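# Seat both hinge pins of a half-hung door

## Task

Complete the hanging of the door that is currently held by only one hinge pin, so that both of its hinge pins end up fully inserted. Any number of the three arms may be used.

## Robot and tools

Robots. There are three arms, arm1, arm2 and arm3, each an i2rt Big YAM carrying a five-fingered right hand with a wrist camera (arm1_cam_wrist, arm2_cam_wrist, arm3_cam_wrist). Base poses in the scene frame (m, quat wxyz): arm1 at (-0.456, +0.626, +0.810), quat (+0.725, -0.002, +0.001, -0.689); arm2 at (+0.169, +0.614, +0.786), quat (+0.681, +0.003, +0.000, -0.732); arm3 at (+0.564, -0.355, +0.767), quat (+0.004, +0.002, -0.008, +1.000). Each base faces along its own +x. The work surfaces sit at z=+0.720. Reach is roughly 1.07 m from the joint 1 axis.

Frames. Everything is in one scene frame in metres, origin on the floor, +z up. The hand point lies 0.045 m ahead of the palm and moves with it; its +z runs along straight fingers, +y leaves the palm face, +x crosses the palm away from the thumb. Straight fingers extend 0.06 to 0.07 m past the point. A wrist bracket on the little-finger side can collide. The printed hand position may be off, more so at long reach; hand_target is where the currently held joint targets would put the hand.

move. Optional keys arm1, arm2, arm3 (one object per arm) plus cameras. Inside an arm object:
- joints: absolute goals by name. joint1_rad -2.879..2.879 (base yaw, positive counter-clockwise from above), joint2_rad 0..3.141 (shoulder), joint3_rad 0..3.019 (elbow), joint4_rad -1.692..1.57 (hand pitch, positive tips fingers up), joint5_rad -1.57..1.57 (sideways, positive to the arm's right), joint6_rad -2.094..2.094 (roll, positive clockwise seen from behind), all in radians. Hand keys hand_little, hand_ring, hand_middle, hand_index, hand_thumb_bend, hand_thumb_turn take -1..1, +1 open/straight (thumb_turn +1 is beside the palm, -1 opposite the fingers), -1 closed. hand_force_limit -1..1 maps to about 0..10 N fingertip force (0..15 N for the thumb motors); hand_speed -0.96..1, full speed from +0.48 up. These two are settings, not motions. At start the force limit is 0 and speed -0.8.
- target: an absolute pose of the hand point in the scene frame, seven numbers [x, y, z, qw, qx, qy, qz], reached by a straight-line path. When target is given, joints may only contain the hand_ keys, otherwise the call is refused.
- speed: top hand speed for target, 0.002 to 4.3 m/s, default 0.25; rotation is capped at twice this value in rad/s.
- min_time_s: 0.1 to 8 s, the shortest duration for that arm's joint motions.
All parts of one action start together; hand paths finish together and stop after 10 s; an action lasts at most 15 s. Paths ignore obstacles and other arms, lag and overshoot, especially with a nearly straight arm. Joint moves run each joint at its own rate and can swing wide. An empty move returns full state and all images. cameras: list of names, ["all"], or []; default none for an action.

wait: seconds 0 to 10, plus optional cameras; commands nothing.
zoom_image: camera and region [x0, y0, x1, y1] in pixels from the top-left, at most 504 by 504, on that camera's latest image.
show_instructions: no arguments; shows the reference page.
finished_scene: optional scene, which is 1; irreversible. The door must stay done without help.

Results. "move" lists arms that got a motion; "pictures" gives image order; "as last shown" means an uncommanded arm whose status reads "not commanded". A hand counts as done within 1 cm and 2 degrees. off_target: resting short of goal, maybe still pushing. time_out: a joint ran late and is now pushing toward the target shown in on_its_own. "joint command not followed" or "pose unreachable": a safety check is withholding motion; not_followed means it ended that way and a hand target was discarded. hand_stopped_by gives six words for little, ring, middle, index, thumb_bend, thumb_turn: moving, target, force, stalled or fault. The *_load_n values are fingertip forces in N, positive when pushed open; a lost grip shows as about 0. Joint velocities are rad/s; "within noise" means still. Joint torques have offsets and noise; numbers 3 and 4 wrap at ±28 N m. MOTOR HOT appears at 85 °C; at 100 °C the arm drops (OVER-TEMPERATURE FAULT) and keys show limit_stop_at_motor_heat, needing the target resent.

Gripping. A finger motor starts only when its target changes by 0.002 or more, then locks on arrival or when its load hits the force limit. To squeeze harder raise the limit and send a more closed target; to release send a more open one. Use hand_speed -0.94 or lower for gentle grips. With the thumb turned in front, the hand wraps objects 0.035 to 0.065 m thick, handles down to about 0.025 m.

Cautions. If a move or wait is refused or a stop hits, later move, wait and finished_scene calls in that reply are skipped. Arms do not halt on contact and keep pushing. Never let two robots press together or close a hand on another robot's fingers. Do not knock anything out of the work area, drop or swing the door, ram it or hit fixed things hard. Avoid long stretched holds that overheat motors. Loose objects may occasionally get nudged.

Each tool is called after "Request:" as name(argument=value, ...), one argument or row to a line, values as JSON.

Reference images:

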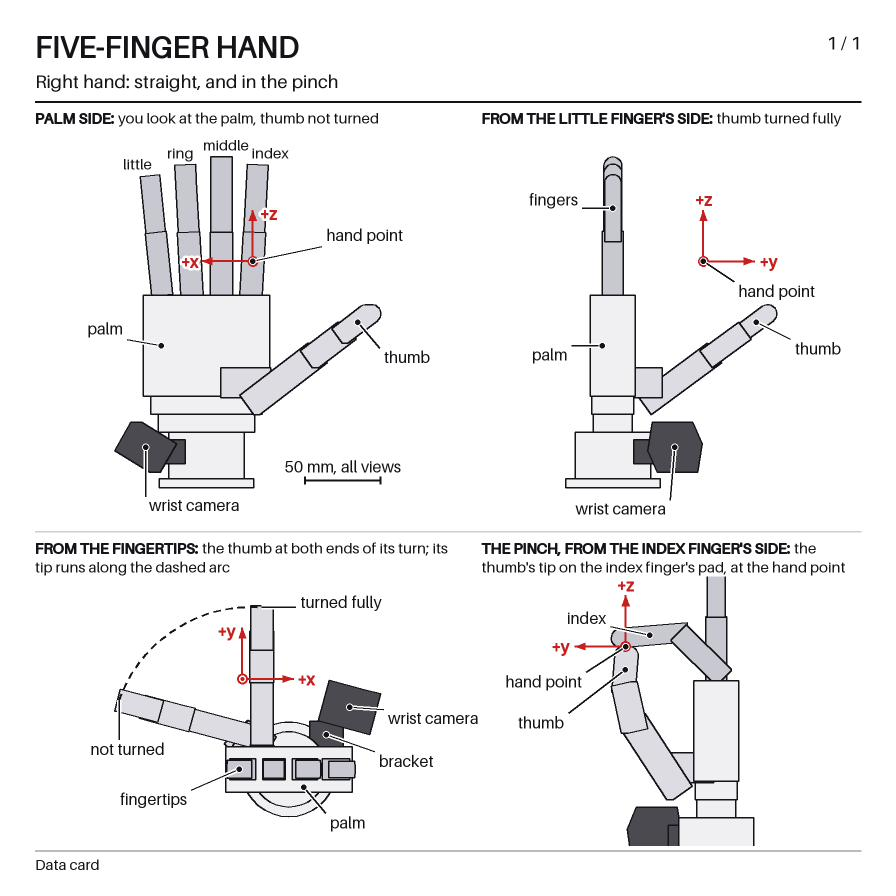

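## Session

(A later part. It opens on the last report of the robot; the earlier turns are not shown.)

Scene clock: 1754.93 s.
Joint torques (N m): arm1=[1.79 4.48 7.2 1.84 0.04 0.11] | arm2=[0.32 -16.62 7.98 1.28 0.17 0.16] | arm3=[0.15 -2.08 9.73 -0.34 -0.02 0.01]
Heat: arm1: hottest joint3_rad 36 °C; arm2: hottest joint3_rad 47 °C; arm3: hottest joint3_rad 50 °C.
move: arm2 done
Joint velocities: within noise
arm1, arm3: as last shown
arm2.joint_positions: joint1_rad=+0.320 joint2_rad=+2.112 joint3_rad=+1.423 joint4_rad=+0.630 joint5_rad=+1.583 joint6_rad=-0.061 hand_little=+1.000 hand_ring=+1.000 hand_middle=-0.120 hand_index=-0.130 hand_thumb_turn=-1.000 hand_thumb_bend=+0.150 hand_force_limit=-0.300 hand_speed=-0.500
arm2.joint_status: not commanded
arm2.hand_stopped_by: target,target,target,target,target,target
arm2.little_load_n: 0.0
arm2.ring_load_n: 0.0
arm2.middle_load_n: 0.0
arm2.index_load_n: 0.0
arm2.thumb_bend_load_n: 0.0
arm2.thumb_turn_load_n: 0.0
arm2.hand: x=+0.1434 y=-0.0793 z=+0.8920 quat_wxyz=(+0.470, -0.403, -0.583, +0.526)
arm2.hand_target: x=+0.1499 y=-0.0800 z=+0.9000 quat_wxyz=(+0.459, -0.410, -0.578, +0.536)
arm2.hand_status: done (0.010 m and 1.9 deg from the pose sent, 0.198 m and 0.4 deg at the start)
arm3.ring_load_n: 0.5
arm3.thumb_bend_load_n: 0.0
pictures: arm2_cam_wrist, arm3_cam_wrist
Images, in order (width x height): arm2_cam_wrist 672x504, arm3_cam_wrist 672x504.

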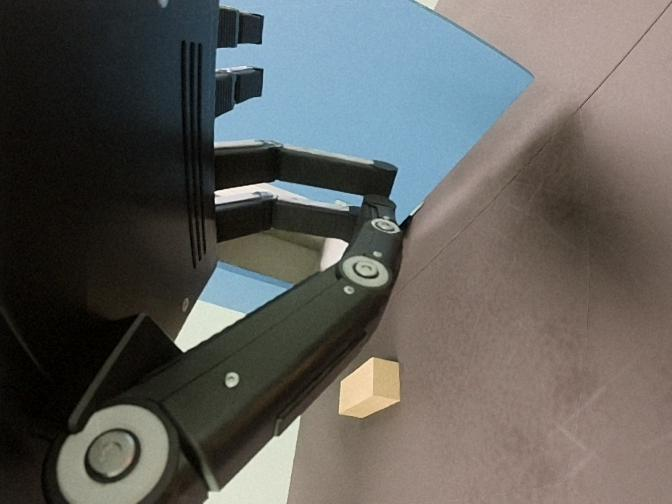

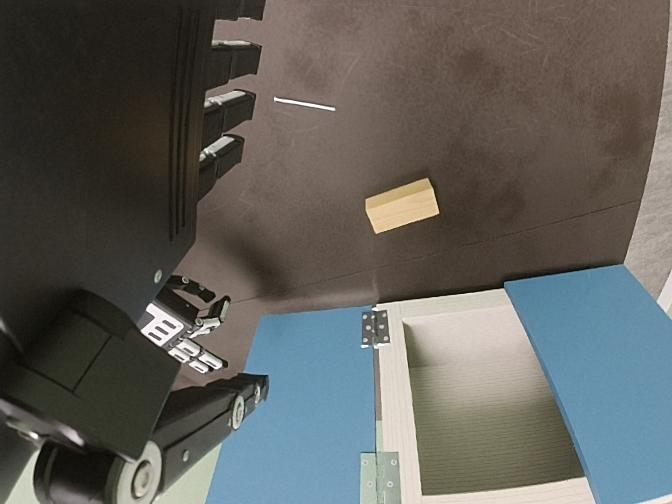

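Request:
move(
  arm3={"target": [0.2597, -0.314, 0.82, 0.6184, -0.6184, -0.3428, 0.3428], "speed": 0.25, "joints": {"hand_speed": 0.2, "hand_thumb_turn": -1, "hand_thumb_bend": 0.15}},
  cameras=["arm3_cam_wrist", "arm2_cam_wrist"],
)

Scene clock: 1766.73 s.
Joint torques (N m): arm1=[1.79 4.48 7.2 1.85 0.03 0.11] | arm2=[0.15 -16.21 7.97 1.33 0.19 0.13] | arm3=[0.79 0.38 7.15 0.69 0.44 0]
Heat: arm1: hottest joint3_rad 36 °C; arm2: hottest joint3_rad 47 °C; arm3: hottest joint3_rad 49 °C.
move: arm3 not_followed
Joint velocities: within noise
arm1, arm2: as last shown
arm2.joint_positions: joint1_rad=+0.320 joint2_rad=+2.112 joint3_rad=+1.423 joint4_rad=+0.630 joint5_rad=+1.583 joint6_rad=-0.060 hand_little=+1.000 hand_ring=+1.000 hand_middle=-0.120 hand_index=-0.130 hand_thumb_turn=-1.000 hand_thumb_bend=+0.150 hand_force_limit=-0.300 hand_speed=-0.500
arm3.joint_positions: joint1_rad=+0.356 joint2_rad=+0.651 joint3_rad=+0.054 joint4_rad=+0.164 joint5_rad=+1.034 joint6_rad=+0.604 hand_little=+1.000 hand_ring=+1.000 hand_middle=+1.000 hand_index=+1.000 hand_thumb_turn=-1.000 hand_thumb_bend=+0.150 hand_force_limit=+0.000 hand_speed=+0.200
arm3.joint_status: all done
arm3.hand_stopped_by: target,target,target,target,target,target
arm3.little_load_n: 0.0
arm3.ring_load_n: 0.0
arm3.middle_load_n: 0.0
arm3.index_load_n: 0.0
arm3.thumb_bend_load_n: 0.0
arm3.thumb_turn_load_n: 0.0
arm3.on_its_own: joint1_rad is held at +0.357, not at your -0.250; joint2_rad is held at +0.642, not at its first target +0.860; joint3_rad is held at +0.065, not at its first target +1.103; joint4_rad is held at +0.159, not at its first target -1.693; joint5_rad is held at +1.037, not at its first target -0.024; joint6_rad is held at +0.613, not at your +2.050
arm3.hand: x=+0.2658 y=-0.3194 z=+0.8452 quat_wxyz=(-0.546, +0.737, +0.238, -0.319)
arm3.hand_target: x=+0.2622 y=-0.3210 z=+0.8529 quat_wxyz=(-0.545, +0.737, +0.230, -0.327)
arm3.hand_status: not_followed (0.027 m and 20.2 deg from the pose sent, 0.226 m and 124.3 deg at the start; pose on its path clipped on 15 of 148 steps; a joint's target at an end of its range on 24 of 148 steps)
pictures: arm2_cam_wrist, arm3_cam_wrist
pose unreachable (arm3 arm): on one or more control steps of this call this arm could not follow its commanded pose, so it was not sent that pose on those steps. On the call's last step it was still not sent that pose. It may still have moved: this result reports where it is.
cause: moving toward the commanded pose would bring two parts of the arm too close to each other.
Images, in order (width x height): arm2_cam_wrist 672x504, arm3_cam_wrist 672x504.

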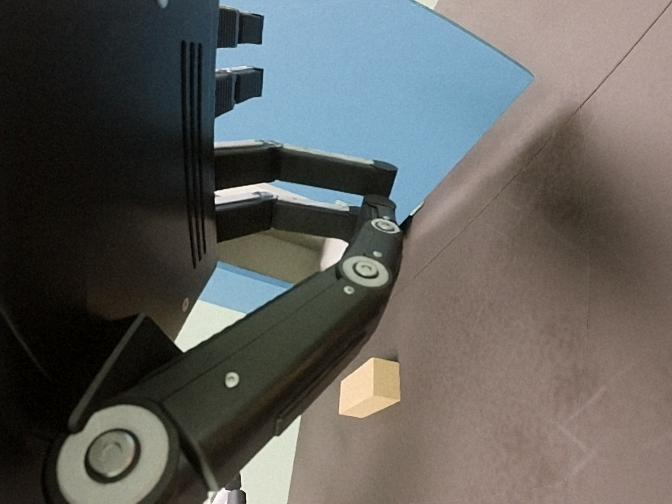

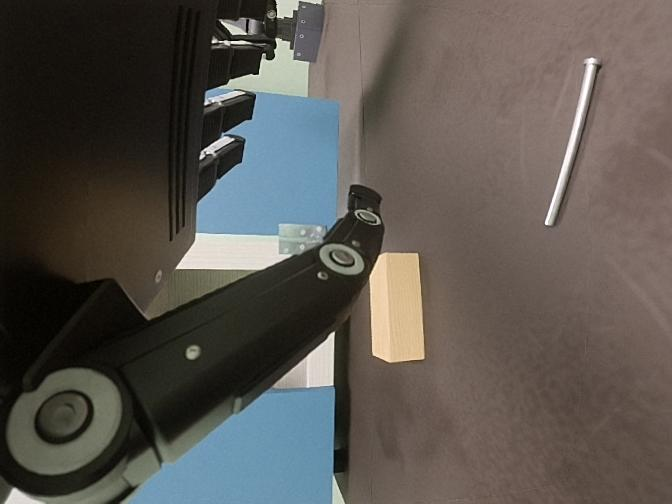

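Request:
move(
  arm3={"target": [0.36, -0.30, 1.0, 0, 0.6088, 0.7934, 0], "speed": 0.3, "joints": {"hand_thumb_turn": 1, "hand_thumb_bend": 1, "hand_middle": 0.5}},
  cameras=["arm3_cam_wrist"],
)

Scene clock: 1832.40 s.
Joint torques (N m): arm1=[1.79 4.48 7.21 1.87 0.04 0.11] | arm2=[0.26 -16.56 7.98 1.33 0.18 0.13] | arm3=[1.03 -3.9 9.95 -0.61 0.12 -0.16]
Heat: arm1: hottest joint3_rad 36 °C; arm2: hottest joint3_rad 45 °C; arm3: hottest joint3_rad 47 °C.
move: arm3 off_target
Joint velocities: within noise
arm1, arm2: as last shown
arm2.thumb_turn_load_n: 0.5
arm3.joint_positions: joint1_rad=-0.272 joint2_rad=+1.067 joint3_rad=+1.031 joint4_rad=-1.578 joint5_rad=-0.017 joint6_rad=-0.525 hand_little=+1.000 hand_ring=+1.000 hand_middle=+0.500 hand_index=+1.000 hand_thumb_turn=+1.000 hand_thumb_bend=+1.000 hand_force_limit=+0.000 hand_speed=+0.200
arm3.joint_status: all done
arm3.hand_stopped_by: target,target,target,target,target,target
arm3.little_load_n: 0.0
arm3.ring_load_n: 0.0
arm3.middle_load_n: 0.0
arm3.index_load_n: 0.0
arm3.thumb_bend_load_n: 0.0
arm3.thumb_turn_load_n: 0.0
arm3.hand: x=+0.3720 y=-0.3028 z=+0.9852 quat_wxyz=(+0.017, +0.615, +0.788, +0.006)
arm3.hand_target: x=+0.3605 y=-0.3002 z=+0.9997 quat_wxyz=(+0.000, +0.609, +0.793, +0.000)
arm3.hand_status: off_target (0.019 m and 2.2 deg from the pose sent, 0.182 m and 100.7 deg at the start)
Images, in order (width x height): arm3_cam_wrist 672x504.

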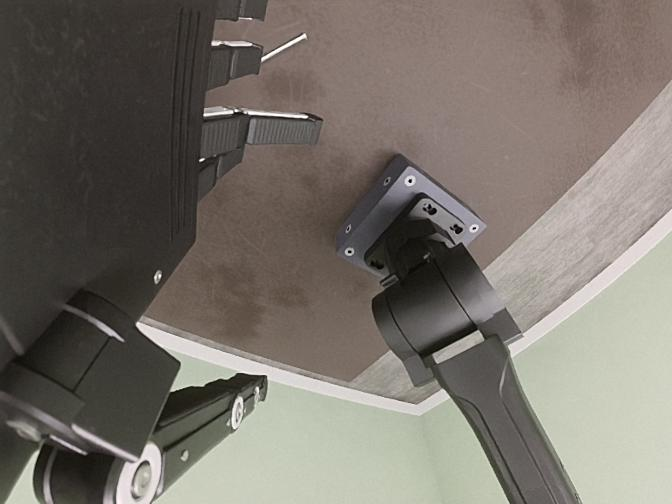

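Request:
move(
  arm3={"target": [0.384, -0.286, 0.83, 0, 0.6088, 0.7934, 0], "speed": 0.2},
  cameras=["arm3_cam_wrist", "arm2_cam_wrist"],
)

Scene clock: 1839.97 s.
Joint torques (N m): arm1=[1.73 4.48 7.23 1.85 0.03 0.11] | arm2=[0.32 -16.73 7.94 1.32 0.2 0.15] | arm3=[0.03 -3.78 6.04 0.08 0.12 -0.16]
Heat: arm1: hottest joint3_rad 36 °C; arm2: hottest joint3_rad 45 °C; arm3: hottest joint3_rad 47 °C.
move: arm3 done
Joint velocities: within noise
arm1, arm2: as last shown
arm1.ring_load_n: 0.5
arm2.little_load_n: -0.5
arm2.thumb_turn_load_n: 0.0
arm3.joint_positions: joint1_rad=-0.324 joint2_rad=+1.128 joint3_rad=+0.658 joint4_rad=-1.116 joint5_rad=-0.016 joint6_rad=-0.592 hand_little=+1.000 hand_ring=+1.000 hand_middle=+0.500 hand_index=+1.000 hand_thumb_turn=+1.000 hand_thumb_bend=+1.000 hand_force_limit=+0.000 hand_speed=+0.200
arm3.joint_status: not commanded
arm3.hand_stopped_by: target,target,target,target,target,target
arm3.little_load_n: 0.0
arm3.ring_load_n: 0.0
arm3.middle_load_n: 0.0
arm3.index_load_n: 0.0
arm3.thumb_bend_load_n: 0.0
arm3.thumb_turn_load_n: 0.0
arm3.hand: x=+0.3861 y=-0.2895 z=+0.8308 quat_wxyz=(+0.003, +0.609, +0.793, +0.000)
arm3.hand_target: x=+0.3841 y=-0.2861 z=+0.8300 quat_wxyz=(+0.000, +0.609, +0.793, +0.000)
arm3.hand_status: done (0.004 m and 0.4 deg from the pose sent, 0.157 m and 2.3 deg at the start)
pictures: arm2_cam_wrist, arm3_cam_wrist
Images, in order (width x height): arm2_cam_wrist 672x504, arm3_cam_wrist 672x504.

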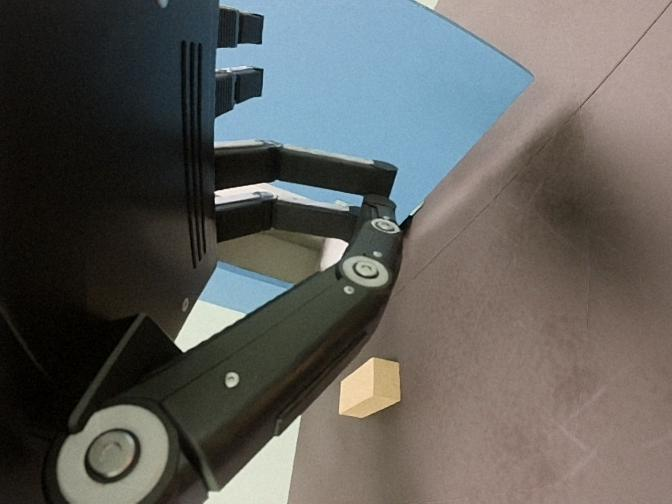

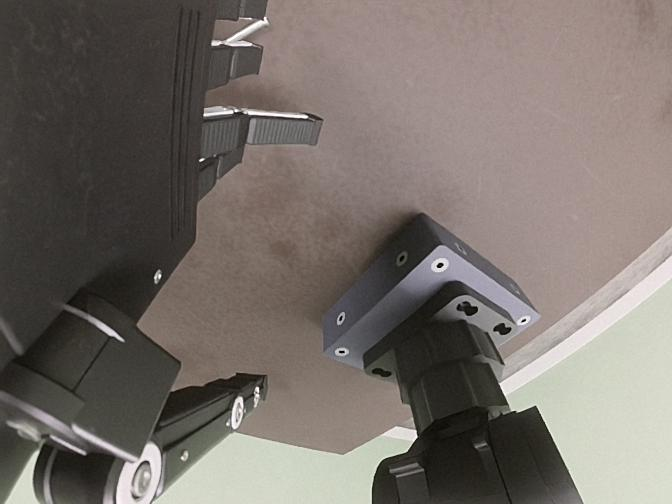

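Request:
move(
  arm3={"target": [0.393, -0.284, 0.798, 0, 0.6088, 0.7934, 0], "speed": 0.1},
  cameras=["arm3_cam_wrist"],
)

Request:
zoom_image(
  camera="arm3_cam_wrist",
  region=[190, 0, 340, 120],
)

Scene clock: 1846.80 s.
Joint torques (N m): arm1=[1.79 4.48 7.21 1.84 0.03 0.11] | arm2=[0.26 -16.56 8.02 1.29 0.19 0.13] | arm3=[0.03 -3.37 5.49 0.08 0.12 -0.15]
Heat: arm1: hottest joint3_rad 36 °C; arm2: hottest joint3_rad 44 °C; arm3: hottest joint3_rad 47 °C.
move: arm3 done
Joint velocities: within noise
arm1, arm2: as last shown
arm1.ring_load_n: 0.0
arm3.joint_positions: joint1_rad=-0.341 joint2_rad=+1.159 joint3_rad=+0.588 joint4_rad=-1.010 joint5_rad=-0.016 joint6_rad=-0.610 hand_little=+1.000 hand_ring=+1.000 hand_middle=+0.500 hand_index=+1.000 hand_thumb_turn=+1.000 hand_thumb_bend=+1.000 hand_force_limit=+0.000 hand_speed=+0.200
arm3.joint_status: not commanded
arm3.hand_stopped_by: target,target,target,target,target,target
arm3.little_load_n: 0.0
arm3.ring_load_n: 0.0
arm3.middle_load_n: 0.0
arm3.index_load_n: 0.0
arm3.thumb_bend_load_n: 0.0
arm3.thumb_turn_load_n: 0.0
arm3.hand: x=+0.3933 y=-0.2869 z=+0.8001 quat_wxyz=(+0.000, +0.609, +0.793, -0.001)
arm3.hand_target: x=+0.3930 y=-0.2841 z=+0.7981 quat_wxyz=(+0.000, +0.609, +0.793, +0.000)
arm3.hand_status: done (0.004 m and 0.1 deg from the pose sent, 0.034 m and 0.4 deg at the start)
Images, in order (width x height): arm3_cam_wrist 672x504.

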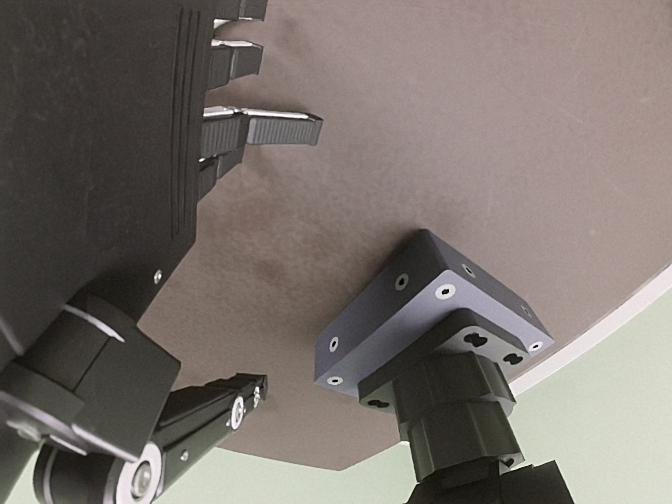

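Scaled by 3.360 from the camera's image (finer frame: 960x720).

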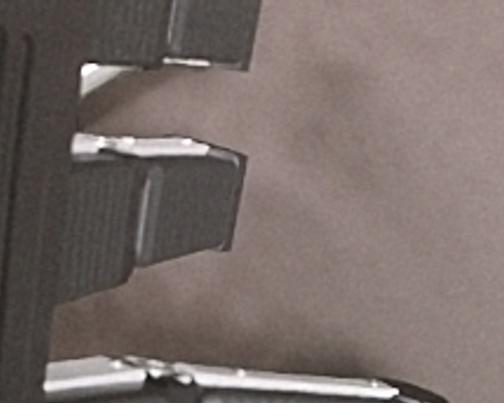

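Request:
move(
  arm3={"target": [0.393, -0.284, 0.790, 0, 0.6088, 0.7934, 0], "speed": 0.05},
)

Request:
move(
  arm3={"target": [0.373, -0.2895, 0.790, 0, 0.6088, 0.7934, 0], "speed": 0.03},
  cameras=["arm3_cam_wrist"],
)

Request:
zoom_image(
  camera="arm3_cam_wrist",
  region=[190, 0, 340, 120],
)

Scene clock: 1851.63 s.
Joint torques (N m): arm1=[1.79 4.48 7.21 1.85 0.03 0.11] | arm2=[0.21 -16.5 8.01 1.36 0.18 0.15] | arm3=[0.03 -3.43 5.29 0.17 0.13 -0.15]
Heat: arm1: hottest joint3_rad 36 °C; arm2: hottest joint3_rad 44 °C; arm3: hottest joint3_rad 47 °C.
move: arm3 done
Joint velocities: within noise
arm1, arm2: as last shown
arm1.middle_load_n: -0.5
arm2.little_load_n: 0.0
arm3.joint_positions: joint1_rad=-0.341 joint2_rad=+1.174 joint3_rad=+0.577 joint4_rad=-0.983 joint5_rad=-0.016 joint6_rad=-0.610 hand_little=+1.000 hand_ring=+1.000 hand_middle=+0.500 hand_index=+1.000 hand_thumb_turn=+1.000 hand_thumb_bend=+1.000 hand_force_limit=+0.000 hand_speed=+0.200
arm3.joint_status: not commanded
arm3.hand_stopped_by: target,target,target,target,target,target
arm3.little_load_n: 0.0
arm3.ring_load_n: 0.0
arm3.middle_load_n: 0.0
arm3.index_load_n: 0.0
arm3.thumb_bend_load_n: 0.0
arm3.thumb_turn_load_n: 0.0
arm3.hand: x=+0.3928 y=-0.2865 z=+0.7930 quat_wxyz=(+0.000, +0.609, +0.793, -0.001)
arm3.hand_target: x=+0.3930 y=-0.2840 z=+0.7901 quat_wxyz=(+0.000, +0.609, +0.793, +0.000)
arm3.hand_status: done (0.004 m and 0.1 deg from the pose sent, 0.010 m and 0.1 deg at the start)
pictures: none

Scene clock: 1852.83 s.
Joint torques (N m): arm1=[1.73 4.48 7.21 1.83 0.03 0.11] | arm2=[0.15 -16.5 7.95 1.31 0.19 0.16] | arm3=[1.67 -1.96 6.86 0.91 -0.23 0.16]
Heat: arm1: hottest joint3_rad 36 °C; arm2: hottest joint3_rad 44 °C; arm3: hottest joint3_rad 47 °C.
move: arm3 off_target
Joint velocities: within noise
arm1, arm2: as last shown
arm1.middle_load_n: 0.0
arm1.index_load_n: 0.5
arm3.joint_positions: joint1_rad=-0.319 joint2_rad=+1.203 joint3_rad=+0.593 joint4_rad=-0.993 joint5_rad=-0.007 joint6_rad=-0.600 hand_little=+1.000 hand_ring=+1.000 hand_middle=+0.500 hand_index=+0.999 hand_thumb_turn=+1.000 hand_thumb_bend=+1.000 hand_force_limit=+0.000 hand_speed=+0.200
arm3.joint_status: not commanded
arm3.hand_stopped_by: target,target,target,target,target,target
arm3.little_load_n: 0.0
arm3.ring_load_n: 0.0
arm3.middle_load_n: 0.0
arm3.index_load_n: -8.0
arm3.thumb_bend_load_n: 0.0
arm3.thumb_turn_load_n: 0.0
arm3.hand: x=+0.3899 y=-0.2886 z=+0.7928 quat_wxyz=(+0.009, +0.604, +0.797, +0.007)
arm3.hand_target: x=+0.3735 y=-0.2895 z=+0.7907 quat_wxyz=(+0.000, +0.609, +0.793, +0.000)
arm3.hand_status: off_target (0.017 m and 1.5 deg from the pose sent, 0.020 m and 0.1 deg at the start)
Images, in order (width x height): arm3_cam_wrist 672x504.

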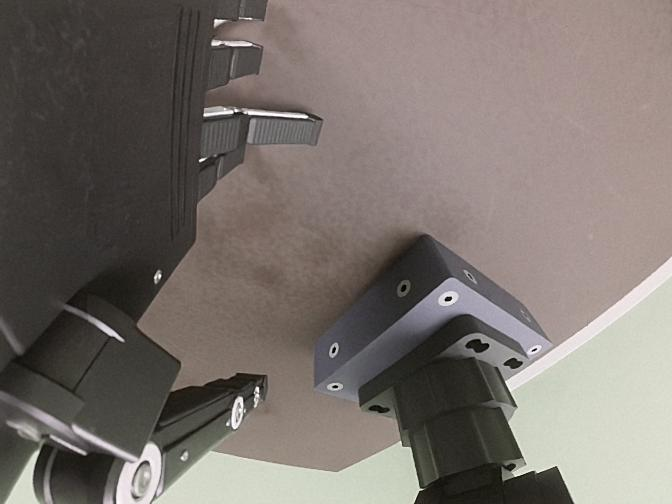

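Scaled by 3.360 from the camera's image (finer frame: 960x720).

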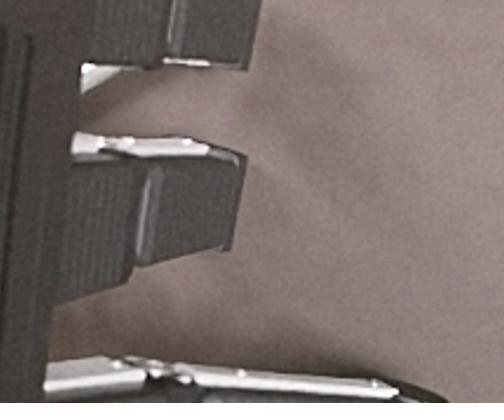

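Request:
move(
  arm3={"target": [0.390, -0.2875, 0.797, 0, 0.6088, 0.7934, 0], "speed": 0.05},
)

Request:
move(
  arm3={"target": [0.368, -0.2915, 0.797, 0, 0.6088, 0.7934, 0], "speed": 0.03},
  cameras=["arm3_cam_wrist"],
)

Request:
zoom_image(
  camera="arm3_cam_wrist",
  region=[190, 0, 340, 120],
)

Scene clock: 1856.77 s.
Joint torques (N m): arm1=[1.79 4.42 7.21 1.84 0.04 0.11] | arm2=[0.03 -16.56 7.97 1.33 0.21 0.15] | arm3=[-0.03 -5.54 5.2 -0.34 0 -0.09]
Heat: arm1: hottest joint3_rad 36 °C; arm2: hottest joint3_rad 44 °C; arm3: hottest joint3_rad 46 °C.
move: arm3 done
Joint velocities: within noise
arm1.joint_positions: joint1_rad=+0.540 joint2_rad=+0.643 joint3_rad=+1.569 joint4_rad=-1.489 joint5_rad=+0.222 joint6_rad=-1.308 hand_little=+1.000 hand_ring=+1.000 hand_middle=+1.000 hand_index=+1.000 hand_thumb_turn=+1.000 hand_thumb_bend=+1.000 hand_force_limit=+0.000 hand_speed=-0.800
arm1.joint_status: not commanded
arm1.hand_stopped_by: target,target,target,target,target,target
arm1.little_load_n: 0.0
arm1.ring_load_n: 0.0
arm1.middle_load_n: 0.0
arm1.index_load_n: 0.0
arm1.thumb_bend_load_n: 0.0
arm1.thumb_turn_load_n: 0.0
arm1.hand: x=-0.4302 y=+0.4273 z=+1.3542 quat_wxyz=(+0.261, +0.677, -0.549, +0.414)
arm1.hand_target: x=-0.4304 y=+0.4313 z=+1.3581 quat_wxyz=(+0.258, +0.677, -0.548, +0.418)
arm1.hand_status: not commanded
arm2: as last shown
arm3.joint_positions: joint1_rad=-0.324 joint2_rad=+1.187 joint3_rad=+0.593 joint4_rad=-0.995 joint5_rad=-0.013 joint6_rad=-0.600 hand_little=+1.000 hand_ring=+1.000 hand_middle=+0.500 hand_index=+1.000 hand_thumb_turn=+1.000 hand_thumb_bend=+1.000 hand_force_limit=+0.000 hand_speed=+0.200
arm3.joint_status: not commanded
arm3.hand_stopped_by: target,target,target,target,target,target
arm3.little_load_n: 0.0
arm3.ring_load_n: 0.0
arm3.middle_load_n: 0.0
arm3.index_load_n: 0.0
arm3.thumb_bend_load_n: 0.0
arm3.thumb_turn_load_n: -0.5
arm3.hand: x=+0.3888 y=-0.2886 z=+0.7956 quat_wxyz=(+0.004, +0.606, +0.795, +0.002)
arm3.hand_target: x=+0.3900 y=-0.2875 z=+0.7969 quat_wxyz=(+0.000, +0.609, +0.793, +0.000)
arm3.hand_status: done (0.002 m and 0.6 deg from the pose sent, 0.004 m and 1.5 deg at the start)
pictures: none

Scene clock: 1858.00 s.
Joint torques (N m): arm1=[1.73 4.54 7.21 1.84 0.04 0.11] | arm2=[0.26 -16.56 7.99 1.35 0.2 0.16] | arm3=[1.44 -2.9 7.68 0.29 -0.13 0.1]
Heat: arm1: hottest joint3_rad 36 °C; arm2: hottest joint3_rad 44 °C; arm3: hottest joint3_rad 47 °C.
move: arm3 off_target
Joint velocities: within noise
arm1: as last shown
arm2.joint_positions: joint1_rad=+0.320 joint2_rad=+2.112 joint3_rad=+1.423 joint4_rad=+0.630 joint5_rad=+1.583 joint6_rad=-0.060 hand_little=+1.000 hand_ring=+1.000 hand_middle=-0.120 hand_index=-0.130 hand_thumb_turn=-1.000 hand_thumb_bend=+0.150 hand_force_limit=-0.300 hand_speed=-0.500
arm2.joint_status: not commanded
arm2.hand_stopped_by: target,target,target,target,target,target
arm2.little_load_n: 0.0
arm2.ring_load_n: 0.0
arm2.middle_load_n: 0.0
arm2.index_load_n: 0.0
arm2.thumb_bend_load_n: 0.0
arm2.thumb_turn_load_n: 0.0
arm2.hand: x=+0.1434 y=-0.0793 z=+0.8920 quat_wxyz=(+0.470, -0.403, -0.583, +0.526)
arm2.hand_target: x=+0.1499 y=-0.0800 z=+0.9000 quat_wxyz=(+0.459, -0.410, -0.578, +0.536)
arm2.hand_status: not commanded
arm3.joint_positions: joint1_rad=-0.305 joint2_rad=+1.212 joint3_rad=+0.601 joint4_rad=-0.999 joint5_rad=-0.010 joint6_rad=-0.582 hand_little=+1.000 hand_ring=+1.000 hand_middle=+0.500 hand_index=+1.000 hand_thumb_turn=+1.000 hand_thumb_bend=+1.000 hand_force_limit=+0.000 hand_speed=+0.200
arm3.joint_status: not commanded
arm3.hand_stopped_by: target,target,target,target,target,target
arm3.little_load_n: 0.0
arm3.ring_load_n: 0.0
arm3.middle_load_n: 0.5
arm3.index_load_n: -5.0
arm3.thumb_bend_load_n: 0.0
arm3.thumb_turn_load_n: 0.0
arm3.hand: x=+0.3874 y=-0.2925 z=+0.7937 quat_wxyz=(+0.013, +0.606, +0.795, +0.007)
arm3.hand_target: x=+0.3685 y=-0.2916 z=+0.7974 quat_wxyz=(+0.000, +0.609, +0.793, +0.000)
arm3.hand_status: off_target (0.020 m and 1.8 deg from the pose sent, 0.021 m and 0.6 deg at the start)
Images, in order (width x height): arm3_cam_wrist 672x504.

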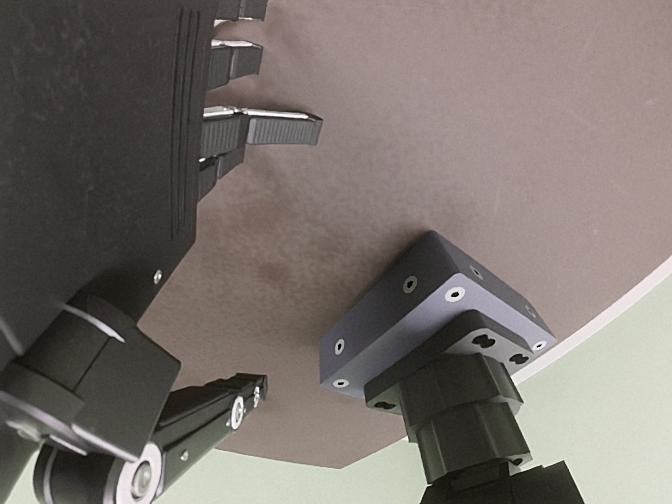

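Scaled by 3.360 from the camera's image (finer frame: 960x720).

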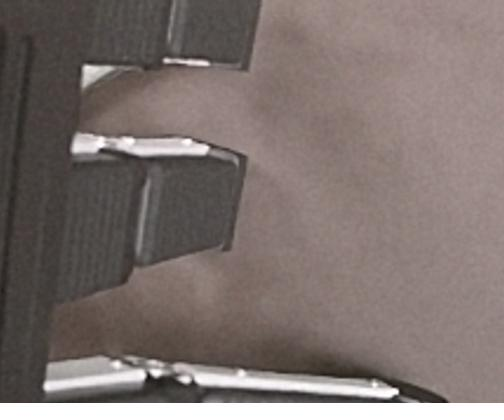

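Request:
move(
  arm3={"target": [0.380, -0.290, 0.95, 0, 0.6088, 0.7934, 0], "speed": 0.25},
)

Request:
move(
  arm3={"joints": {"joint1_rad": -0.30, "joint2_rad": 0.86, "joint3_rad": 1.103, "joint4_rad": -1.685, "joint5_rad": -0.023, "joint6_rad": 2.05, "hand_middle": 1}, "min_time_s": 3},
  cameras=["arm3_cam_wrist"],
)

Request:
zoom_image(
  camera="arm3_cam_wrist",
  region=[260, 60, 360, 140],
)

Scene clock: 1885.70 s.
Joint torques (N m): arm1=[1.79 4.48 7.21 1.83 0.04 0.11] | arm2=[-0.03 -16.56 8.03 1.33 0.21 0.15] | arm3=[0.03 -4.19 9.32 -0.61 0.07 -0.15]
Heat: arm1: hottest joint3_rad 36 °C; arm2: hottest joint3_rad 44 °C; arm3: hottest joint3_rad 48 °C.
move: arm3 off_target
Joint velocities: within noise
arm1, arm2: as last shown
arm2.middle_load_n: -0.5
arm3.joint_positions: joint1_rad=-0.311 joint2_rad=+1.038 joint3_rad=+0.882 joint4_rad=-1.461 joint5_rad=-0.014 joint6_rad=-0.580 hand_little=+1.000 hand_ring=+1.000 hand_middle=+0.500 hand_index=+1.000 hand_thumb_turn=+1.000 hand_thumb_bend=+1.000 hand_force_limit=+0.000 hand_speed=+0.200
arm3.joint_status: not commanded
arm3.hand_stopped_by: target,target,target,target,target,target
arm3.little_load_n: 0.0
arm3.ring_load_n: 0.0
arm3.middle_load_n: 0.0
arm3.index_load_n: 0.0
arm3.thumb_bend_load_n: 0.0
arm3.thumb_turn_load_n: 0.0
arm3.hand: x=+0.3900 y=-0.2955 z=+0.9360 quat_wxyz=(+0.018, +0.609, +0.793, +0.006)
arm3.hand_target: x=+0.3804 y=-0.2902 z=+0.9498 quat_wxyz=(+0.000, +0.609, +0.793, +0.000)
arm3.hand_status: off_target (0.018 m and 2.2 deg from the pose sent, 0.156 m and 1.8 deg at the start)
pictures: none

Scene clock: 1889.50 s.
Joint torques (N m): arm1=[1.79 4.48 7.21 1.85 0.03 0.11] | arm2=[0.09 -16.44 7.97 1.29 0.18 0.14] | arm3=[1.26 -2.55 9.96 -0.32 -0.05 0.01]
Heat: arm1: hottest joint3_rad 36 °C; arm2: hottest joint3_rad 44 °C; arm3: hottest joint3_rad 48 °C.
move: arm3 done
Joint velocities: within noise
arm1, arm2: as last shown
arm2.middle_load_n: 0.0
arm3.joint_positions: joint1_rad=-0.309 joint2_rad=+0.869 joint3_rad=+1.056 joint4_rad=-1.678 joint5_rad=-0.021 joint6_rad=+2.041 hand_little=+1.000 hand_ring=+1.000 hand_middle=+1.000 hand_index=+1.000 hand_thumb_turn=+1.000 hand_thumb_bend=+1.000 hand_force_limit=+0.000 hand_speed=+0.200
arm3.joint_status: all done
arm3.hand_stopped_by: target,target,target,target,target,target
arm3.little_load_n: 0.0
arm3.ring_load_n: 0.0
arm3.middle_load_n: -0.5
arm3.index_load_n: 0.0
arm3.thumb_bend_load_n: 0.0
arm3.thumb_turn_load_n: 0.0
arm3.hand: x=+0.2855 y=-0.3140 z=+1.0417 quat_wxyz=(+0.006, +0.923, -0.382, -0.044)
arm3.hand_target: x=+0.2799 y=-0.3150 z=+1.0650 quat_wxyz=(+0.010, +0.922, -0.381, -0.068)
arm3.hand_status: not commanded
Images, in order (width x height): arm3_cam_wrist 672x504.

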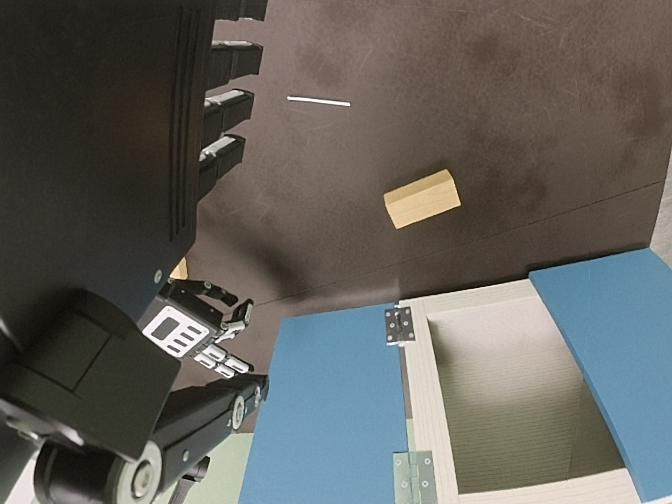

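Scaled by 5.040 from the camera's image (finer frame: 960x720).

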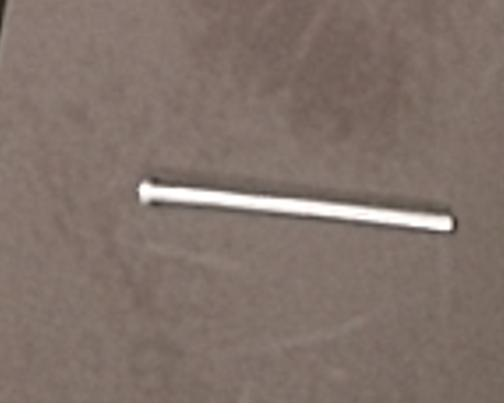

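Request:
move(
  arm2={"target": [0.3104, -0.2583, 0.82, 0.3428, -0.3428, 0.6184, -0.6184], "speed": 0.3, "joints": {"hand_index": 0.1, "hand_middle": 0.1}},
  cameras=["arm2_cam_wrist", "arm3_cam_wrist"],
)

Scene clock: 1939.30 s.
Joint torques (N m): arm1=[1.73 4.48 7.21 1.84 0.04 0.11] | arm2=[-1.08 -18.55 13.65 0.98 -0.16 0.16] | arm3=[1.2 -2.49 9.98 -0.34 -0.06 0.01]
Heat: arm1: hottest joint3_rad 36 °C; arm2: hottest joint3_rad 44 °C; arm3: hottest joint3_rad 52 °C.
move: arm2 off_target
Joint velocities: within noise
arm1, arm3: as last shown
arm2.joint_positions: joint1_rad=+0.033 joint2_rad=+2.566 joint3_rad=+2.076 joint4_rad=+0.476 joint5_rad=-1.057 joint6_rad=-0.022 hand_little=+1.000 hand_ring=+1.000 hand_middle=+0.100 hand_index=+0.100 hand_thumb_turn=-1.000 hand_thumb_bend=+0.150 hand_force_limit=-0.300 hand_speed=-0.500
arm2.joint_status: all done
arm2.hand_stopped_by: target,target,target,target,target,target
arm2.little_load_n: 0.0
arm2.ring_load_n: 0.0
arm2.middle_load_n: 0.0
arm2.index_load_n: 0.0
arm2.thumb_bend_load_n: 0.5
arm2.thumb_turn_load_n: 0.0
arm2.hand: x=+0.3193 y=-0.2494 z=+0.8200 quat_wxyz=(-0.343, +0.347, -0.618, +0.616)
arm2.hand_target: x=+0.3104 y=-0.2576 z=+0.8201 quat_wxyz=(-0.342, +0.343, -0.619, +0.619)
arm2.hand_status: off_target (0.013 m and 0.5 deg from the pose sent, 0.255 m and 134.5 deg at the start)
arm3.middle_load_n: 0.0
Images, in order (width x height): arm2_cam_wrist 672x504, arm3_cam_wrist 672x504.

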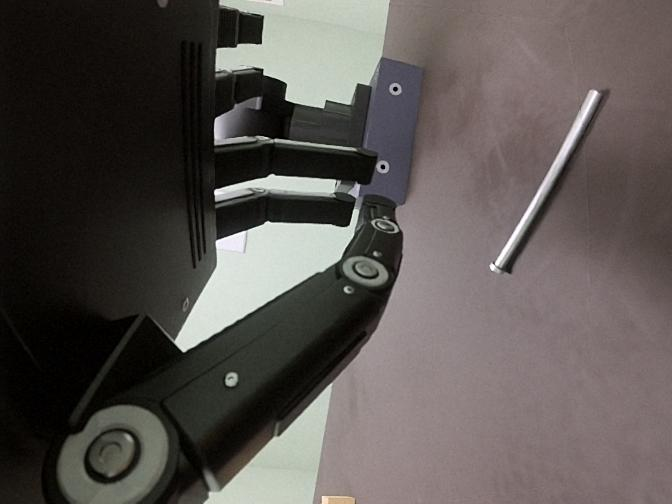

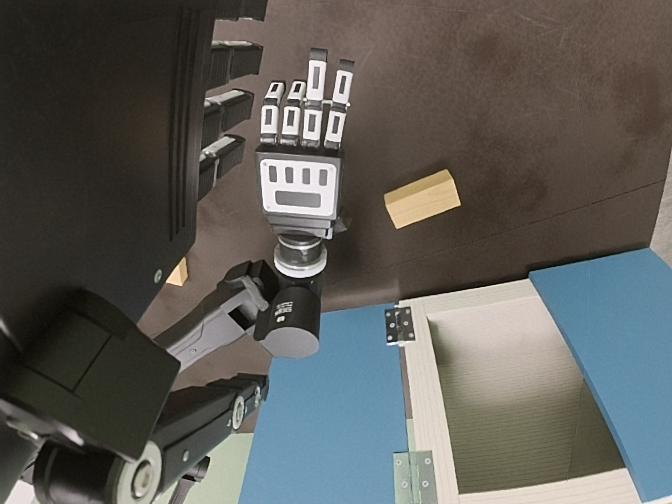

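Request:
move(
  arm2={"target": [0.291, -0.290, 0.795, 0.31, -0.3747, 0.5996, -0.6354], "speed": 0.1},
  cameras=["arm2_cam_wrist", "arm3_cam_wrist"],
)

Request:
zoom_image(
  camera="arm2_cam_wrist",
  region=[350, 60, 590, 300],
)

Scene clock: 1966.43 s.
Joint torques (N m): arm1=[1.79 4.54 7.21 1.84 0.04 0.11] | arm2=[-1.03 -19.37 14.12 1.01 -0.17 -0.1] | arm3=[1.2 -2.61 9.98 -0.32 -0.06 0.02]
Heat: arm1: hottest joint3_rad 36 °C; arm2: hottest joint3_rad 45 °C; arm3: hottest joint3_rad 53 °C.
move: arm2 done
Joint velocities: within noise
arm1, arm3: as last shown
arm2.joint_positions: joint1_rad=+0.011 joint2_rad=+2.697 joint3_rad=+2.280 joint4_rad=+0.402 joint5_rad=-1.075 joint6_rad=-0.099 hand_little=+1.000 hand_ring=+1.000 hand_middle=+0.100 hand_index=+0.100 hand_thumb_turn=-1.000 hand_thumb_bend=+0.150 hand_force_limit=-0.300 hand_speed=-0.500
arm2.joint_status: not commanded
arm2.hand_stopped_by: target,target,target,target,target,target
arm2.little_load_n: 0.0
arm2.ring_load_n: 0.0
arm2.middle_load_n: 0.0
arm2.index_load_n: 0.0
arm2.thumb_bend_load_n: 0.0
arm2.thumb_turn_load_n: 0.0
arm2.hand: x=+0.2974 y=-0.2819 z=+0.7951 quat_wxyz=(-0.317, +0.369, -0.605, +0.630)
arm2.hand_target: x=+0.2910 y=-0.2894 z=+0.7952 quat_wxyz=(-0.310, +0.374, -0.600, +0.636)
arm2.hand_status: done (0.010 m and 1.4 deg from the pose sent, 0.055 m and 5.8 deg at the start)
Images, in order (width x height): arm2_cam_wrist 672x504, arm3_cam_wrist 672x504.

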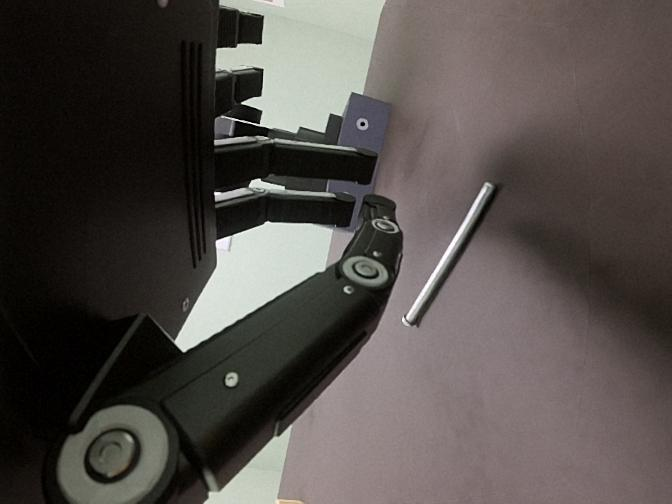

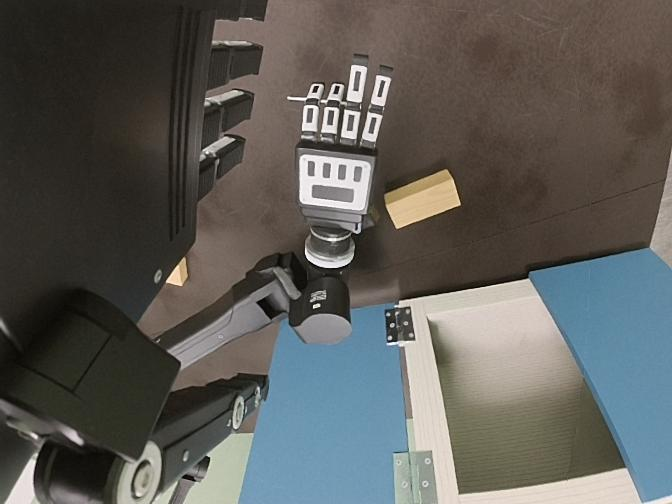

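Scaled by 2.100 from the camera's image (finer frame: 960x720).

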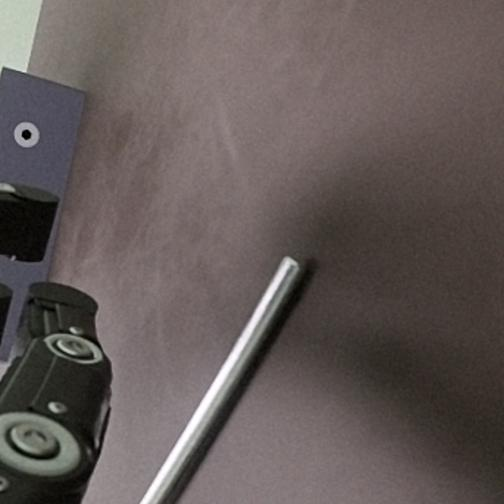

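Request:
move(
  arm2={"target": [0.299, -0.2805, 0.770, 0.3439, -0.4066, 0.5784, -0.6177], "speed": 0.06, "joints": {"hand_index": -0.13, "hand_middle": -0.12}},
  cameras=["arm2_cam_wrist", "arm3_cam_wrist"],
)

Request:
zoom_image(
  camera="arm2_cam_wrist",
  region=[340, 130, 460, 250],
)

Scene clock: 1980.07 s.
Joint torques (N m): arm1=[1.79 4.48 7.21 1.84 0.04 0.11] | arm2=[-0.73 -19.49 14.2 0.85 -0.19 -0.1] | arm3=[1.26 -2.67 9.96 -0.34 -0.06 0.02]
Heat: arm1: hottest joint3_rad 36 °C; arm2: hottest joint3_rad 48 °C; arm3: hottest joint3_rad 53 °C.
move: arm2 done
Joint velocities: within noise
arm1, arm3: as last shown
arm2.joint_positions: joint1_rad=+0.011 joint2_rad=+2.782 joint3_rad=+2.393 joint4_rad=+0.375 joint5_rad=-1.182 joint6_rad=-0.101 hand_little=+1.000 hand_ring=+1.000 hand_middle=-0.120 hand_index=-0.130 hand_thumb_turn=-1.000 hand_thumb_bend=+0.150 hand_force_limit=-0.300 hand_speed=-0.500
arm2.joint_status: all done
arm2.hand_stopped_by: target,target,target,target,target,target
arm2.little_load_n: 0.0
arm2.ring_load_n: 0.0
arm2.middle_load_n: 0.0
arm2.index_load_n: 0.0
arm2.thumb_bend_load_n: 0.0
arm2.thumb_turn_load_n: 0.5
arm2.hand: x=+0.3044 y=-0.2738 z=+0.7729 quat_wxyz=(-0.350, +0.401, -0.584, +0.613)
arm2.hand_target: x=+0.2991 y=-0.2798 z=+0.7701 quat_wxyz=(-0.344, +0.406, -0.579, +0.618)
arm2.hand_status: done (0.009 m and 1.3 deg from the pose sent, 0.025 m and 6.3 deg at the start)
Images, in order (width x height): arm2_cam_wrist 672x504, arm3_cam_wrist 672x504.

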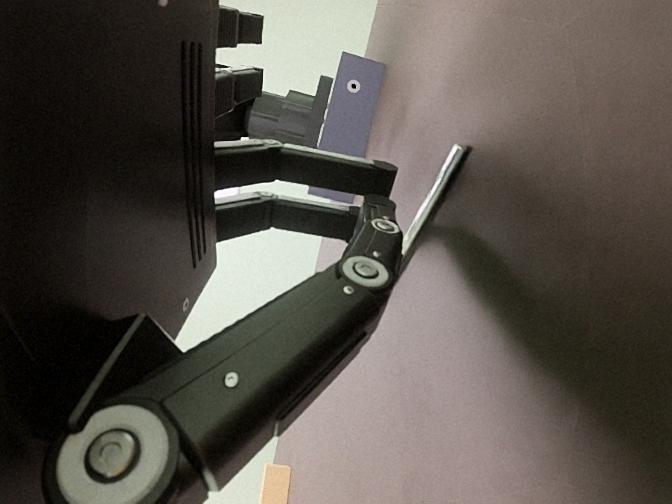

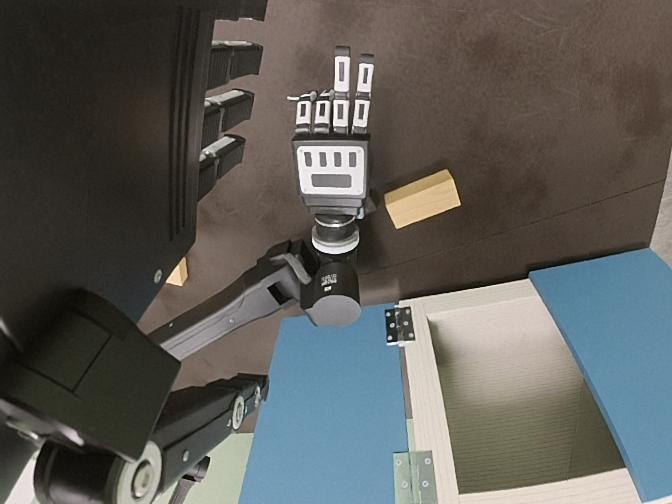

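Scaled by 4.200 from the camera's image (finer frame: 960x720).

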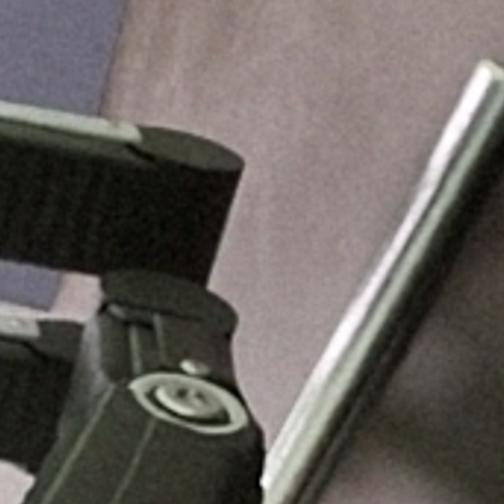

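Request:
move(
  arm2={"target": [0.297, -0.2795, 0.755, 0.3439, -0.4066, 0.5784, -0.6177], "speed": 0.04},
  cameras=["arm2_cam_wrist"],
)

Request:
zoom_image(
  camera="arm2_cam_wrist",
  region=[340, 130, 460, 250],
)

Scene clock: 1994.80 s.
Joint torques (N m): arm1=[1.73 4.42 7.21 1.85 0.03 0.11] | arm2=[-0.97 -19.25 13.94 1.36 -0.16 -0.11] | arm3=[1.2 -2.55 9.96 -0.34 -0.05 0.02]
Heat: arm1: hottest joint3_rad 36 °C; arm2: hottest joint3_rad 51 °C; arm3: hottest joint3_rad 53 °C.
move: arm2 off_target
Joint velocities: within noise
arm1, arm3: as last shown
arm1.little_load_n: -0.5
arm2.joint_positions: joint1_rad=+0.010 joint2_rad=+2.804 joint3_rad=+2.402 joint4_rad=+0.376 joint5_rad=-1.185 joint6_rad=-0.103 hand_little=+1.000 hand_ring=+1.000 hand_middle=-0.120 hand_index=-0.130 hand_thumb_turn=-1.000 hand_thumb_bend=+0.150 hand_force_limit=-0.300 hand_speed=-0.500
arm2.joint_status: not commanded
arm2.hand_stopped_by: target,target,target,target,target,target
arm2.little_load_n: 0.0
arm2.ring_load_n: 0.0
arm2.middle_load_n: 0.0
arm2.index_load_n: 0.0
arm2.thumb_bend_load_n: 0.5
arm2.thumb_turn_load_n: 0.0
arm2.hand: x=+0.3040 y=-0.2723 z=+0.7589 quat_wxyz=(-0.353, +0.400, -0.586, +0.610)
arm2.hand_target: x=+0.2968 y=-0.2788 z=+0.7551 quat_wxyz=(-0.343, +0.406, -0.579, +0.618)
arm2.hand_status: off_target (0.011 m and 1.8 deg from the pose sent, 0.020 m and 1.3 deg at the start)
arm3.middle_load_n: 0.5
Images, in order (width x height): arm2_cam_wrist 672x504.

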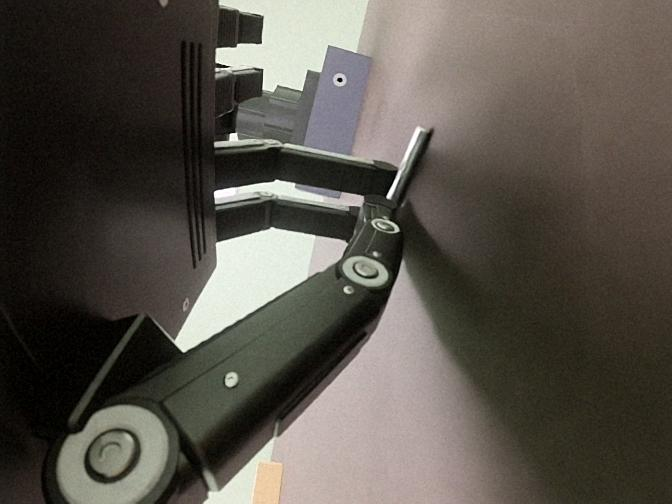

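Scaled by 4.200 from the camera's image (finer frame: 960x720).

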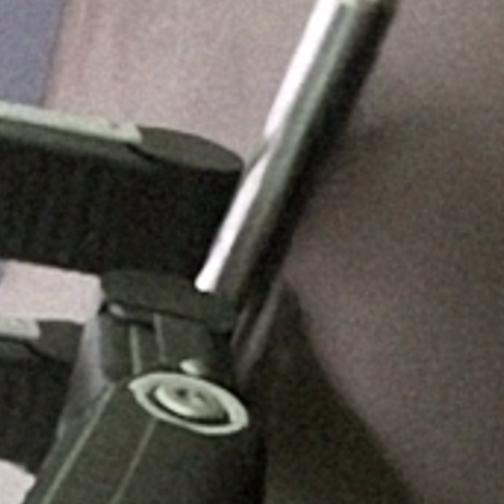

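Request:
move(
  cameras=["arm2_cam_wrist","arm3_cam_wrist"],
)

Scene clock: 2017.03 s.
Joint torques (N m): arm1=[1.79 4.54 7.21 1.84 0.03 0.11] | arm2=[-1.14 -19.49 14.05 1.43 -0.15 -0.11] | arm3=[1.26 -2.55 9.96 -0.32 -0.05 0.01]
Heat: arm1: hottest joint3_rad 36 °C; arm2: hottest joint3_rad 51 °C; arm3: hottest joint3_rad 54 °C.
Joint velocities: within noise
arm1.joint_positions: joint1_rad=+0.540 joint2_rad=+0.643 joint3_rad=+1.569 joint4_rad=-1.489 joint5_rad=+0.222 joint6_rad=-1.308 hand_little=+1.000 hand_ring=+1.000 hand_middle=+1.000 hand_index=+1.000 hand_thumb_turn=+1.000 hand_thumb_bend=+1.000 hand_force_limit=+0.000 hand_speed=-0.800
arm1.joint_status: not commanded
arm1.hand_stopped_by: target,target,target,target,target,target
arm1.little_load_n: 0.0
arm1.ring_load_n: -0.5
arm1.middle_load_n: 0.0
arm1.index_load_n: -0.5
arm1.thumb_bend_load_n: 0.0
arm1.thumb_turn_load_n: 0.0
arm1.hand: x=-0.4302 y=+0.4273 z=+1.3542 quat_wxyz=(+0.261, +0.677, -0.549, +0.414) (m; scene frame)
arm1.hand_target: x=-0.4304 y=+0.4313 z=+1.3581 quat_wxyz=(+0.258, +0.677, -0.548, +0.418) (m; scene frame)
arm1.hand_status: not commanded
arm2.joint_positions: joint1_rad=+0.010 joint2_rad=+2.804 joint3_rad=+2.402 joint4_rad=+0.376 joint5_rad=-1.185 joint6_rad=-0.103 hand_little=+1.000 hand_ring=+1.000 hand_middle=-0.120 hand_index=-0.130 hand_thumb_turn=-1.000 hand_thumb_bend=+0.150 hand_force_limit=-0.300 hand_speed=-0.500
arm2.joint_status: not commanded
arm2.hand_stopped_by: target,target,target,target,target,target
arm2.little_load_n: 0.0
arm2.ring_load_n: 0.0
arm2.middle_load_n: 0.0
arm2.index_load_n: 0.0
arm2.thumb_bend_load_n: 0.0
arm2.thumb_turn_load_n: 0.0
arm2.hand: x=+0.3040 y=-0.2722 z=+0.7585 quat_wxyz=(-0.353, +0.400, -0.586, +0.609) (m; scene frame)
arm2.hand_target: x=+0.2968 y=-0.2787 z=+0.7550 quat_wxyz=(-0.343, +0.406, -0.579, +0.618) (m; scene frame)
arm2.hand_status: off_target (0.011 m and 1.8 deg from the pose sent, 0.020 m and 1.3 deg at the start)
arm3.joint_positions: joint1_rad=-0.309 joint2_rad=+0.869 joint3_rad=+1.056 joint4_rad=-1.678 joint5_rad=-0.021 joint6_rad=+2.041 hand_little=+1.000 hand_ring=+1.000 hand_middle=+1.000 hand_index=+1.000 hand_thumb_turn=+1.000 hand_thumb_bend=+1.000 hand_force_limit=+0.000 hand_speed=+0.200
arm3.joint_status: not commanded
arm3.hand_stopped_by: target,target,target,target,target,target
arm3.little_load_n: 0.0
arm3.ring_load_n: 0.0
arm3.middle_load_n: 0.0
arm3.index_load_n: 0.0
arm3.thumb_bend_load_n: 0.0
arm3.thumb_turn_load_n: 0.0
arm3.hand: x=+0.2855 y=-0.3140 z=+1.0417 quat_wxyz=(+0.006, +0.923, -0.382, -0.044) (m; scene frame)
arm3.hand_target: x=+0.2799 y=-0.3150 z=+1.0650 quat_wxyz=(+0.010, +0.922, -0.381, -0.068) (m; scene frame)
arm3.hand_status: not commanded
pictures: arm2_cam_wrist, arm3_cam_wrist
Images, in order (width x height): arm2_cam_wrist 672x504, arm3_cam_wrist 672x504.

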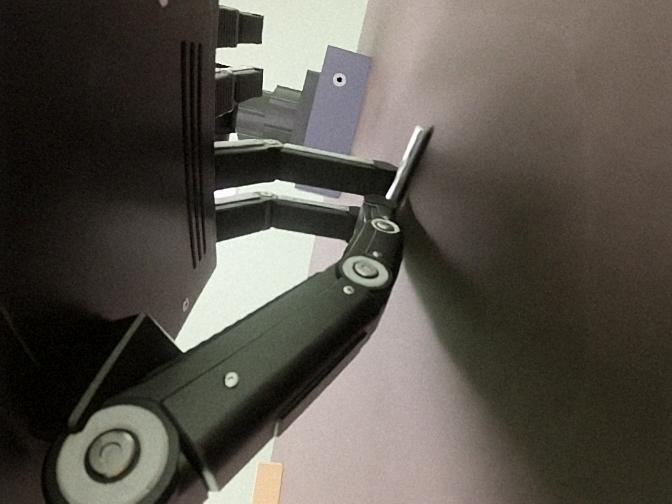

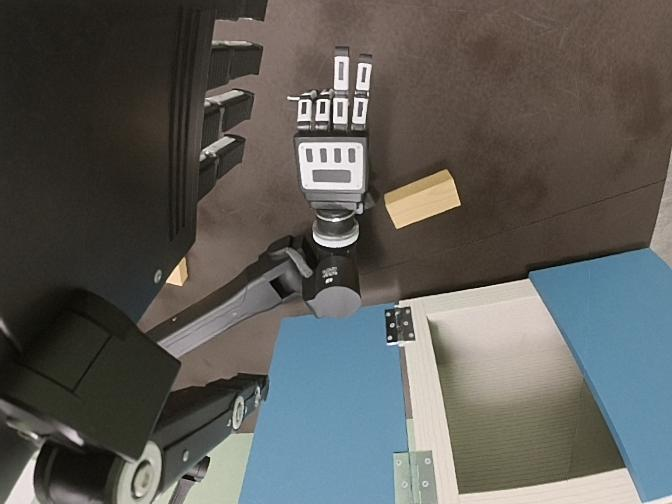

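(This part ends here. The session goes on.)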